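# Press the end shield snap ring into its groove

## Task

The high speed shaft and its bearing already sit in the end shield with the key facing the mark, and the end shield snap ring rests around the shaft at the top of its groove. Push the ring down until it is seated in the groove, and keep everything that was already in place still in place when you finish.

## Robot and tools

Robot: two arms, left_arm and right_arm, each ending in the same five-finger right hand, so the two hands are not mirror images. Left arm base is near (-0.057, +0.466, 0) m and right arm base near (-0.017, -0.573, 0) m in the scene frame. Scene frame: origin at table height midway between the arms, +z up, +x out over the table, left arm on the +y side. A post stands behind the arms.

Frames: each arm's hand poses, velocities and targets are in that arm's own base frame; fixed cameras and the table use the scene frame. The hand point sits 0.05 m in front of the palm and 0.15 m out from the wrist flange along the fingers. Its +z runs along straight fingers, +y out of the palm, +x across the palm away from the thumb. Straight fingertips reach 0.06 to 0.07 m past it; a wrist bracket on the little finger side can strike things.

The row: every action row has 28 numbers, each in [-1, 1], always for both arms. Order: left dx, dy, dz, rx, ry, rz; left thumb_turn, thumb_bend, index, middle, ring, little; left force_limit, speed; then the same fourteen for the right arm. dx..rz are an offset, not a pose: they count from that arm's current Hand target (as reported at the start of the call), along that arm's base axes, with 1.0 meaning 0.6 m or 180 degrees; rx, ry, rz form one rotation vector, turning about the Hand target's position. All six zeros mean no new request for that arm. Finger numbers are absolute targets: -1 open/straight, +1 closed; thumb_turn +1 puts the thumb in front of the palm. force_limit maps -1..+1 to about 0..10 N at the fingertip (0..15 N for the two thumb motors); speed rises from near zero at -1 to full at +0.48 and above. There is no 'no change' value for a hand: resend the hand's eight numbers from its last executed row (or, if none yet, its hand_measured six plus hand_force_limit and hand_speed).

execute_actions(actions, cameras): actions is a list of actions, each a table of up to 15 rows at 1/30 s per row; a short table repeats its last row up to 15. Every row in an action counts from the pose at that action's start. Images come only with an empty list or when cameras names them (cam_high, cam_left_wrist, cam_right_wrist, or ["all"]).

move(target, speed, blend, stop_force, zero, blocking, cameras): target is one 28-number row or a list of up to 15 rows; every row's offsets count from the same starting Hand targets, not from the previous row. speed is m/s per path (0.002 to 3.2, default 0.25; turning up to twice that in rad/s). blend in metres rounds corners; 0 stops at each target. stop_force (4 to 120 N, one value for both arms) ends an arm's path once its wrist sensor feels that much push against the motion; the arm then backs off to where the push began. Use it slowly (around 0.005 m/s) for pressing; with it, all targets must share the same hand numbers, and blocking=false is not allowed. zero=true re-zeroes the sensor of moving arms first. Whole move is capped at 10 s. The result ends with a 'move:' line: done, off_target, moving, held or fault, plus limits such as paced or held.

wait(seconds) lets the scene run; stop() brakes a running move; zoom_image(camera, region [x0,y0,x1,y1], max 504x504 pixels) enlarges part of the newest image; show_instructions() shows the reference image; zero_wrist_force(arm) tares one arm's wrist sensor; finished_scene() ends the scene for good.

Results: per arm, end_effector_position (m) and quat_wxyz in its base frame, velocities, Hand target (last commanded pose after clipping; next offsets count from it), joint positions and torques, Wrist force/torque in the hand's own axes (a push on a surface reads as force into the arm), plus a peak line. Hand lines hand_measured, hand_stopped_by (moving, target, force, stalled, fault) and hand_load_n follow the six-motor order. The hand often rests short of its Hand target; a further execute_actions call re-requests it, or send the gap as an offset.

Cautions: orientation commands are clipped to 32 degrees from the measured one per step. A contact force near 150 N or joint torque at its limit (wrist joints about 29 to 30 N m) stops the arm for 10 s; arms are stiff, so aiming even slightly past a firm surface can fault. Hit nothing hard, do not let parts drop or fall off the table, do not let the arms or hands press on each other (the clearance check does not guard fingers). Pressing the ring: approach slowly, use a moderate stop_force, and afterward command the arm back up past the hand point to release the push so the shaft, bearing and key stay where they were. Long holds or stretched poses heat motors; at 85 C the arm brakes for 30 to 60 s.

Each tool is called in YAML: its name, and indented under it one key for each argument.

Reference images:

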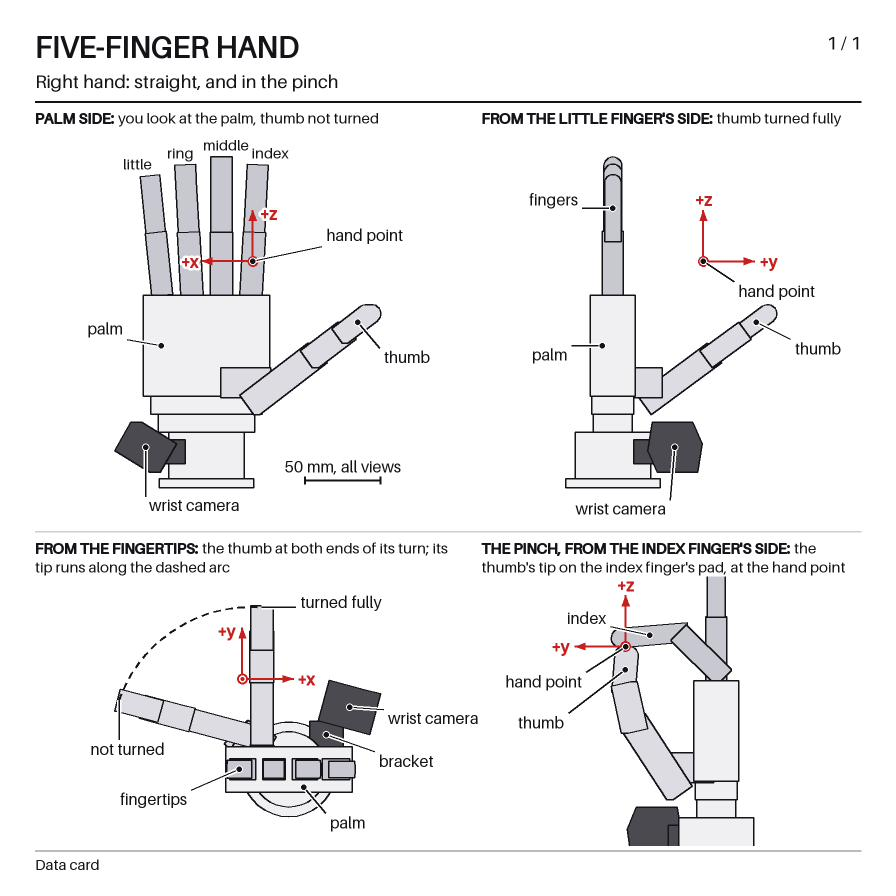

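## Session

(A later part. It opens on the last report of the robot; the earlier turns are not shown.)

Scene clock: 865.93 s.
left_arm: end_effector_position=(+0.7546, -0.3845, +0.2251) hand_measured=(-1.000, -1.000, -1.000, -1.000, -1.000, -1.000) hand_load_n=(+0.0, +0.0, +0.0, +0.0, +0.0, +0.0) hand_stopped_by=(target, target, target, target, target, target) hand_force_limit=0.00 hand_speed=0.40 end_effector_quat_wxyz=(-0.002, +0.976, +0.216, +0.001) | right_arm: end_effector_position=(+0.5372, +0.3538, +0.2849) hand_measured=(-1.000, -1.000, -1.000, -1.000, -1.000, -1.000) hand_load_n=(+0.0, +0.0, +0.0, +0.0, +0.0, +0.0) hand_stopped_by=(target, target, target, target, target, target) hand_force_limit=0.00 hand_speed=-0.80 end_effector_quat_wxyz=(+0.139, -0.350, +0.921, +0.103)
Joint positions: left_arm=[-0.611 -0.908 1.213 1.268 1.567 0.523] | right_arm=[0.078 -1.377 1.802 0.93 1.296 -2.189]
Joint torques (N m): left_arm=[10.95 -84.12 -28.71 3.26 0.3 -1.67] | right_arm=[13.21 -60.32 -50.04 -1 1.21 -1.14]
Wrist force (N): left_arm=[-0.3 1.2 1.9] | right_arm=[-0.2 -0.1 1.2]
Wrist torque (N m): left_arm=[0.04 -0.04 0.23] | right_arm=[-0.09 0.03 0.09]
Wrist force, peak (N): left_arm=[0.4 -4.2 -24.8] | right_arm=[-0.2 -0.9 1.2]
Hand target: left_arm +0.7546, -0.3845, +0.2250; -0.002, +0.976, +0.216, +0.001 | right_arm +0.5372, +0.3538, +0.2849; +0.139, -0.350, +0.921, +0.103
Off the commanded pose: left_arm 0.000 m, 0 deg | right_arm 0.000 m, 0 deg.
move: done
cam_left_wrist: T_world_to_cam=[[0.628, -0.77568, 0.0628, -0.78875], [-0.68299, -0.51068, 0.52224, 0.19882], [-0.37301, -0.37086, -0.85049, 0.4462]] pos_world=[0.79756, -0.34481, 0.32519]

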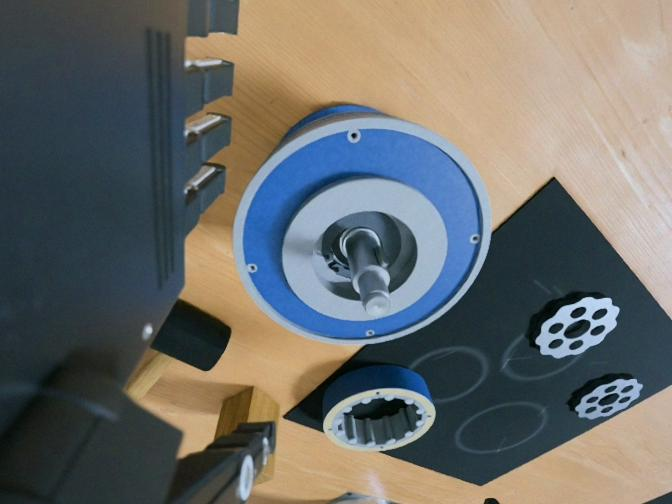

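move:
  target:
    - [0,0,0.1333,0,0,0,-1,-1,-1,-1,-1,-1,0,0.4,0,-0.12,0.03,0,0,0,-1,-1,-1,-1,-1,-1,0,-0.8]
    - [-0.1465,-0.1992,0.1333,0,0,-0.4056,-1,-1,-1,1,1,1,0,0.4,0,-0.2,0.03,0,0,0,-1,-1,-1,-1,-1,-1,0,-0.8]
    - [-0.1465,-0.1992,-0.0418,0,0,-0.4056,-1,-1,-1,1,1,1,0,0.4,0,-0.2,0.03,0,0,0,-1,-1,-1,-1,-1,-1,0,-0.8]
  speed: [0.2,0.5,0.2]

move:
  target: [0,0,-0.03,0,0,0,-1,-1,-1,1,1,1,0,0.4,0,0,0,0,0,0,-1,-1,-1,-1,-1,-1,0,-0.8]
  speed: 0.01
  stop_force: 8

Scene clock: 875.20 s.
left_arm: end_effector_position=(+0.6667, -0.5040, +0.2000) hand_measured=(-1.000, -1.000, -1.000, +1.000, +1.000, +1.000) hand_load_n=(+0.0, +0.0, +0.0, +0.0, +0.0, +0.5) hand_stopped_by=(target, target, target, target, target, target) hand_force_limit=0.00 hand_speed=0.40 end_effector_quat_wxyz=(-0.001, +0.913, -0.407, +0.002) | right_arm: end_effector_position=(+0.5372, +0.2338, +0.3029) hand_measured=(-1.000, -1.000, -1.000, -1.000, -1.000, -1.000) hand_load_n=(+0.0, +0.0, +0.0, +0.0, +0.0, +0.0) hand_stopped_by=(target, target, target, target, target, target) hand_force_limit=0.00 hand_speed=-0.80 end_effector_quat_wxyz=(+0.139, -0.350, +0.921, +0.103)
Joint positions: left_arm=[-0.787 -0.795 1.061 1.302 1.567 1.622] | right_arm=[-0.161 -1.438 1.857 1.009 1.253 -2.435]
Joint torques (N m): left_arm=[13.14 -91.96 -29.09 3.18 -0.17 -0.36] | right_arm=[12.13 -45.39 -48.5 -0.28 0.66 1.12]
Wrist force (N): left_arm=[-0.8 1.4 1.7] | right_arm=[-0.1 -0.3 1.0]
Wrist torque (N m): left_arm=[0.09 0.05 -0.01] | right_arm=[-0.11 0.02 0.09]
Wrist force, peak (N): left_arm=[-0.3 1.2 4.6] | right_arm=[-1.1 1.5 2.2]
Hand target: left_arm +0.6667, -0.5040, +0.1999; -0.001, +0.913, -0.407, +0.002 | right_arm +0.5372, +0.2338, +0.3029; +0.139, -0.350, +0.921, +0.103
Off the commanded pose: left_arm 0.000 m, 0 deg | right_arm 0.000 m, 0 deg.
move: done

Scene clock: 877.07 s.
left_arm: end_effector_position=(+0.6667, -0.5040, +0.1918) hand_measured=(-1.000, -1.000, -1.000, +1.000, +1.000, +1.000) hand_load_n=(+0.0, +0.0, +0.5, +0.0, +0.0, +0.0) hand_stopped_by=(target, target, target, target, target, target) hand_force_limit=0.00 hand_speed=0.40 end_effector_quat_wxyz=(-0.001, +0.913, -0.407, +0.002) | right_arm: end_effector_position=(+0.5372, +0.2338, +0.3029) hand_measured=(-1.000, -1.000, -1.000, -1.000, -1.000, -1.000) hand_load_n=(+0.0, +0.0, +0.0, +0.0, +0.0, +0.0) hand_stopped_by=(target, target, target, target, target, target) hand_force_limit=0.00 hand_speed=-0.80 end_effector_quat_wxyz=(+0.139, -0.350, +0.921, +0.103)
Joint positions: left_arm=[-0.787 -0.791 1.068 1.291 1.567 1.622] | right_arm=[-0.161 -1.438 1.857 1.009 1.253 -2.435]
Joint torques (N m): left_arm=[7.96 -95.84 -37.04 6.27 -0.29 -1.62] | right_arm=[13.35 -46.13 -49.72 -0.48 0.54 1.34]
Wrist force (N): left_arm=[-0.5 1.3 -9.8] | right_arm=[0.2 -0.5 0.8]
Wrist torque (N m): left_arm=[0.77 0.10 0.01] | right_arm=[-0.12 -0.01 0.10]
Wrist force, peak (N): left_arm=[1.0 1.3 -15.0] | right_arm=[0.0 -0.3 1.4]
Hand target: left_arm +0.6667, -0.5040, +0.1918; -0.001, +0.913, -0.407, +0.002 (not the last commanded pose) | right_arm +0.5372, +0.2338, +0.3029; +0.139, -0.350, +0.921, +0.103
Off the commanded pose: left_arm 0.010 m, 0 deg | right_arm 0.000 m, 0 deg.
move: contact (left_arm)

move:
  target: [0,0,-0.02,0,0,0,-1,-1,-1,1,1,1,0,0.4,0,0,0,0,0,0,-1,-1,-1,-1,-1,-1,0,-0.8]
  speed: 0.006
  stop_force: 32

Scene clock: 878.53 s.
left_arm: end_effector_position=(+0.6667, -0.5040, +0.1905) hand_measured=(-1.000, -1.000, -1.000, +1.000, +1.000, +1.000) hand_load_n=(+0.0, +0.0, +0.0, +0.0, +0.0, +0.0) hand_stopped_by=(target, target, target, target, target, target) hand_force_limit=0.00 hand_speed=0.40 end_effector_quat_wxyz=(-0.001, +0.913, -0.407, +0.002) | right_arm: end_effector_position=(+0.5372, +0.2338, +0.3029) hand_measured=(-1.000, -1.000, -1.000, -1.000, -1.000, -1.000) hand_load_n=(+0.0, +0.0, +0.0, +0.0, +0.0, +0.0) hand_stopped_by=(target, target, target, target, target, target) hand_force_limit=0.00 hand_speed=-0.80 end_effector_quat_wxyz=(+0.139, -0.350, +0.921, +0.103)
Joint positions: left_arm=[-0.787 -0.79 1.07 1.289 1.567 1.622] | right_arm=[-0.161 -1.438 1.857 1.009 1.253 -2.435]
Joint torques (N m): left_arm=[8.58 -55.34 -20.9 2.13 -0.32 -1.32] | right_arm=[14.11 -43.83 -49.43 -0.27 0.44 1.06]
Wrist force (N): left_arm=[7.4 1.5 -45.3] | right_arm=[0.1 -0.3 0.9]
Wrist torque (N m): left_arm=[2.92 0.52 0.49] | right_arm=[-0.11 0.01 0.10]
Wrist force, peak (N): left_arm=[8.8 1.4 -49.0] | right_arm=[0.1 -0.4 1.3]
Hand target: left_arm +0.6667, -0.5040, +0.1905; -0.001, +0.913, -0.407, +0.002 (not the last commanded pose) | right_arm +0.5372, +0.2338, +0.3029; +0.139, -0.350, +0.921, +0.103
Off the commanded pose: left_arm 0.011 m, 0 deg | right_arm 0.000 m, 0 deg.
move: contact (left_arm)

move:
  target: [0,0,-0.02,0,0,0,-1,-1,-1,1,1,1,0,0.4,0,0,0,0,0,0,-1,-1,-1,-1,-1,-1,0,-0.8]
  speed: 0.006
  stop_force: 22

Scene clock: 881.13 s.
left_arm: end_effector_position=(+0.6668, -0.5041, +0.1895) hand_measured=(-1.000, -1.000, -1.000, +1.000, +1.000, +1.000) hand_load_n=(+0.0, +0.0, +0.0, +0.0, +0.0, +0.0) hand_stopped_by=(target, target, target, target, target, target) hand_force_limit=0.00 hand_speed=0.40 end_effector_quat_wxyz=(-0.001, +0.913, -0.407, +0.002) | right_arm: end_effector_position=(+0.5372, +0.2338, +0.3029) hand_measured=(-1.000, -1.000, -1.000, -1.000, -1.000, -1.000) hand_load_n=(+0.0, +0.0, +0.0, +0.0, +0.0, +0.0) hand_stopped_by=(target, target, target, target, target, target) hand_force_limit=0.00 hand_speed=-0.80 end_effector_quat_wxyz=(+0.139, -0.350, +0.921, +0.103)
Joint positions: left_arm=[-0.787 -0.79 1.07 1.287 1.567 1.622] | right_arm=[-0.161 -1.438 1.857 1.009 1.253 -2.435]
Joint torques (N m): left_arm=[8.04 -42.76 -6.34 2.15 -0.19 -1.31] | right_arm=[12.77 -44.51 -49.99 -0.35 0.86 0.85]
Wrist force (N): left_arm=[18.6 1.4 -70.7] | right_arm=[0.0 -0.4 1.0]
Wrist torque (N m): left_arm=[4.46 1.12 1.17] | right_arm=[-0.12 0.01 0.10]
Wrist force, peak (N): left_arm=[19.1 1.6 -71.6] | right_arm=[0.0 -0.5 1.3]
Hand target: left_arm +0.6668, -0.5041, +0.1895; -0.001, +0.913, -0.407, +0.002 (not the last commanded pose) | right_arm +0.5372, +0.2338, +0.3029; +0.139, -0.350, +0.921, +0.103
Off the commanded pose: left_arm 0.011 m, 0 deg | right_arm 0.000 m, 0 deg.
move: contact (left_arm)

move:
  target:
    - [0,0,0.02,0,0,0,-1,-1,-1,1,1,1,0,0.4,0,0,0,0,0,0,-1,-1,-1,-1,-1,-1,0,-0.8]
    - [0,0,0.2,0,0,0,-1,-1,-1,1,1,1,0,0.4,0,0,0,0,0,0,-1,-1,-1,-1,-1,-1,0,-0.8]
    - [0.1012,0.1018,0.2,0.0,0.0,0.4056,-1,-1,-1,-1,-1,-1,0,0.4,0,0,0,0,0,0,-1,-1,-1,-1,-1,-1,0,-0.8]
    - [0.1465,0.1993,0.0592,0.0,0.0,0.4056,-1,-1,-1,-1,-1,-1,0,0.4,0,0,0,0,0,0,-1,-1,-1,-1,-1,-1,0,-0.8]
  speed: [0.05,0.2,0.5,0.25]
  cameras: ["cam_left_wrist"]

zoom_image:
  camera: "cam_left_wrist"
  region: [310, 200, 420, 310]

Scene clock: 887.30 s.
left_arm: end_effector_position=(+0.7547, -0.3845, +0.2252) hand_measured=(-1.000, -1.000, -1.000, -1.000, -1.000, -1.000) hand_load_n=(+0.0, +0.0, +0.0, +0.0, +0.0, +0.0) hand_stopped_by=(target, target, target, target, target, target) hand_force_limit=0.00 hand_speed=0.40 end_effector_quat_wxyz=(-0.002, +0.976, +0.216, +0.001) | right_arm: end_effector_position=(+0.5372, +0.2338, +0.3029) hand_measured=(-1.000, -1.000, -1.000, -1.000, -1.000, -1.000) hand_load_n=(+0.0, +0.0, +0.0, +0.0, +0.0, +0.0) hand_stopped_by=(target, target, target, target, target, target) hand_force_limit=0.00 hand_speed=-0.80 end_effector_quat_wxyz=(+0.139, -0.350, +0.921, +0.103)
Joint positions: left_arm=[-0.612 -0.908 1.212 1.268 1.566 0.523] | right_arm=[-0.161 -1.438 1.857 1.009 1.253 -2.435]
Joint torques (N m): left_arm=[7.63 -84.72 -29.21 3.68 1.21 1.15] | right_arm=[13.6 -44.92 -48.89 -0.22 0.7 0.96]
Wrist force (N): left_arm=[-0.2 1.6 2.2] | right_arm=[-0.1 -0.1 1.3]
Wrist torque (N m): left_arm=[0.08 -0.07 0.08] | right_arm=[-0.10 0.01 0.10]
Wrist force, peak (N): left_arm=[18.4 1.2 -71.2] | right_arm=[-0.1 -0.5 1.4]
Hand target: left_arm +0.7547, -0.3845, +0.2251; -0.002, +0.976, +0.216, +0.001 | right_arm +0.5372, +0.2338, +0.3029; +0.139, -0.350, +0.921, +0.103
Off the commanded pose: left_arm 0.000 m, 0 deg | right_arm 0.000 m, 0 deg.
move: done
cam_left_wrist: T_world_to_cam=[[0.62809, -0.77558, 0.06303, -0.78895], [-0.68329, -0.51097, 0.52156, 0.19907], [-0.37231, -0.37066, -0.85088, 0.44588]] pos_world=[0.79756, -0.34491, 0.32529]

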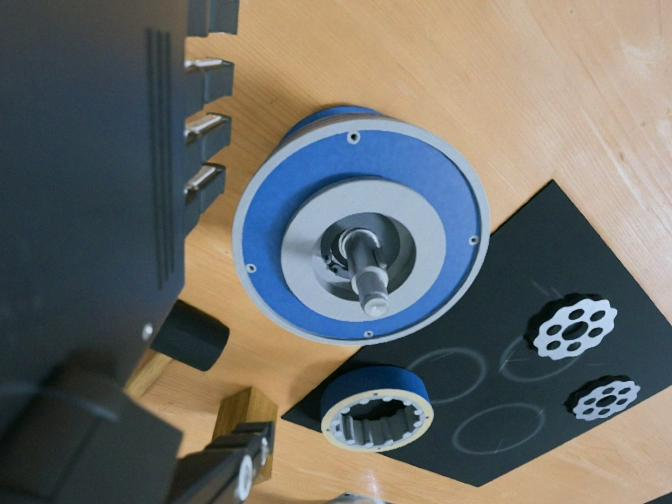

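Scaled by 4.582 from the camera's image (finer frame: 960x720).

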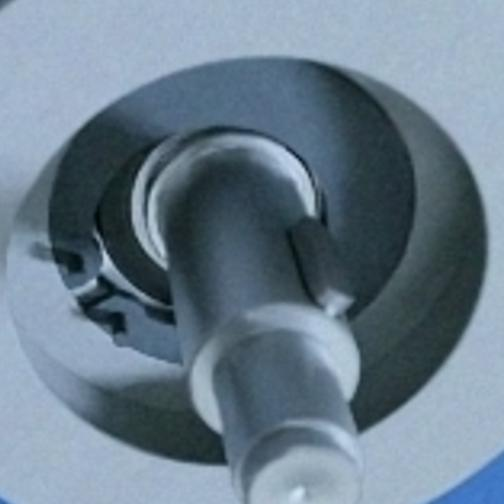

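finished_scene:

The scene is finished: the task was done.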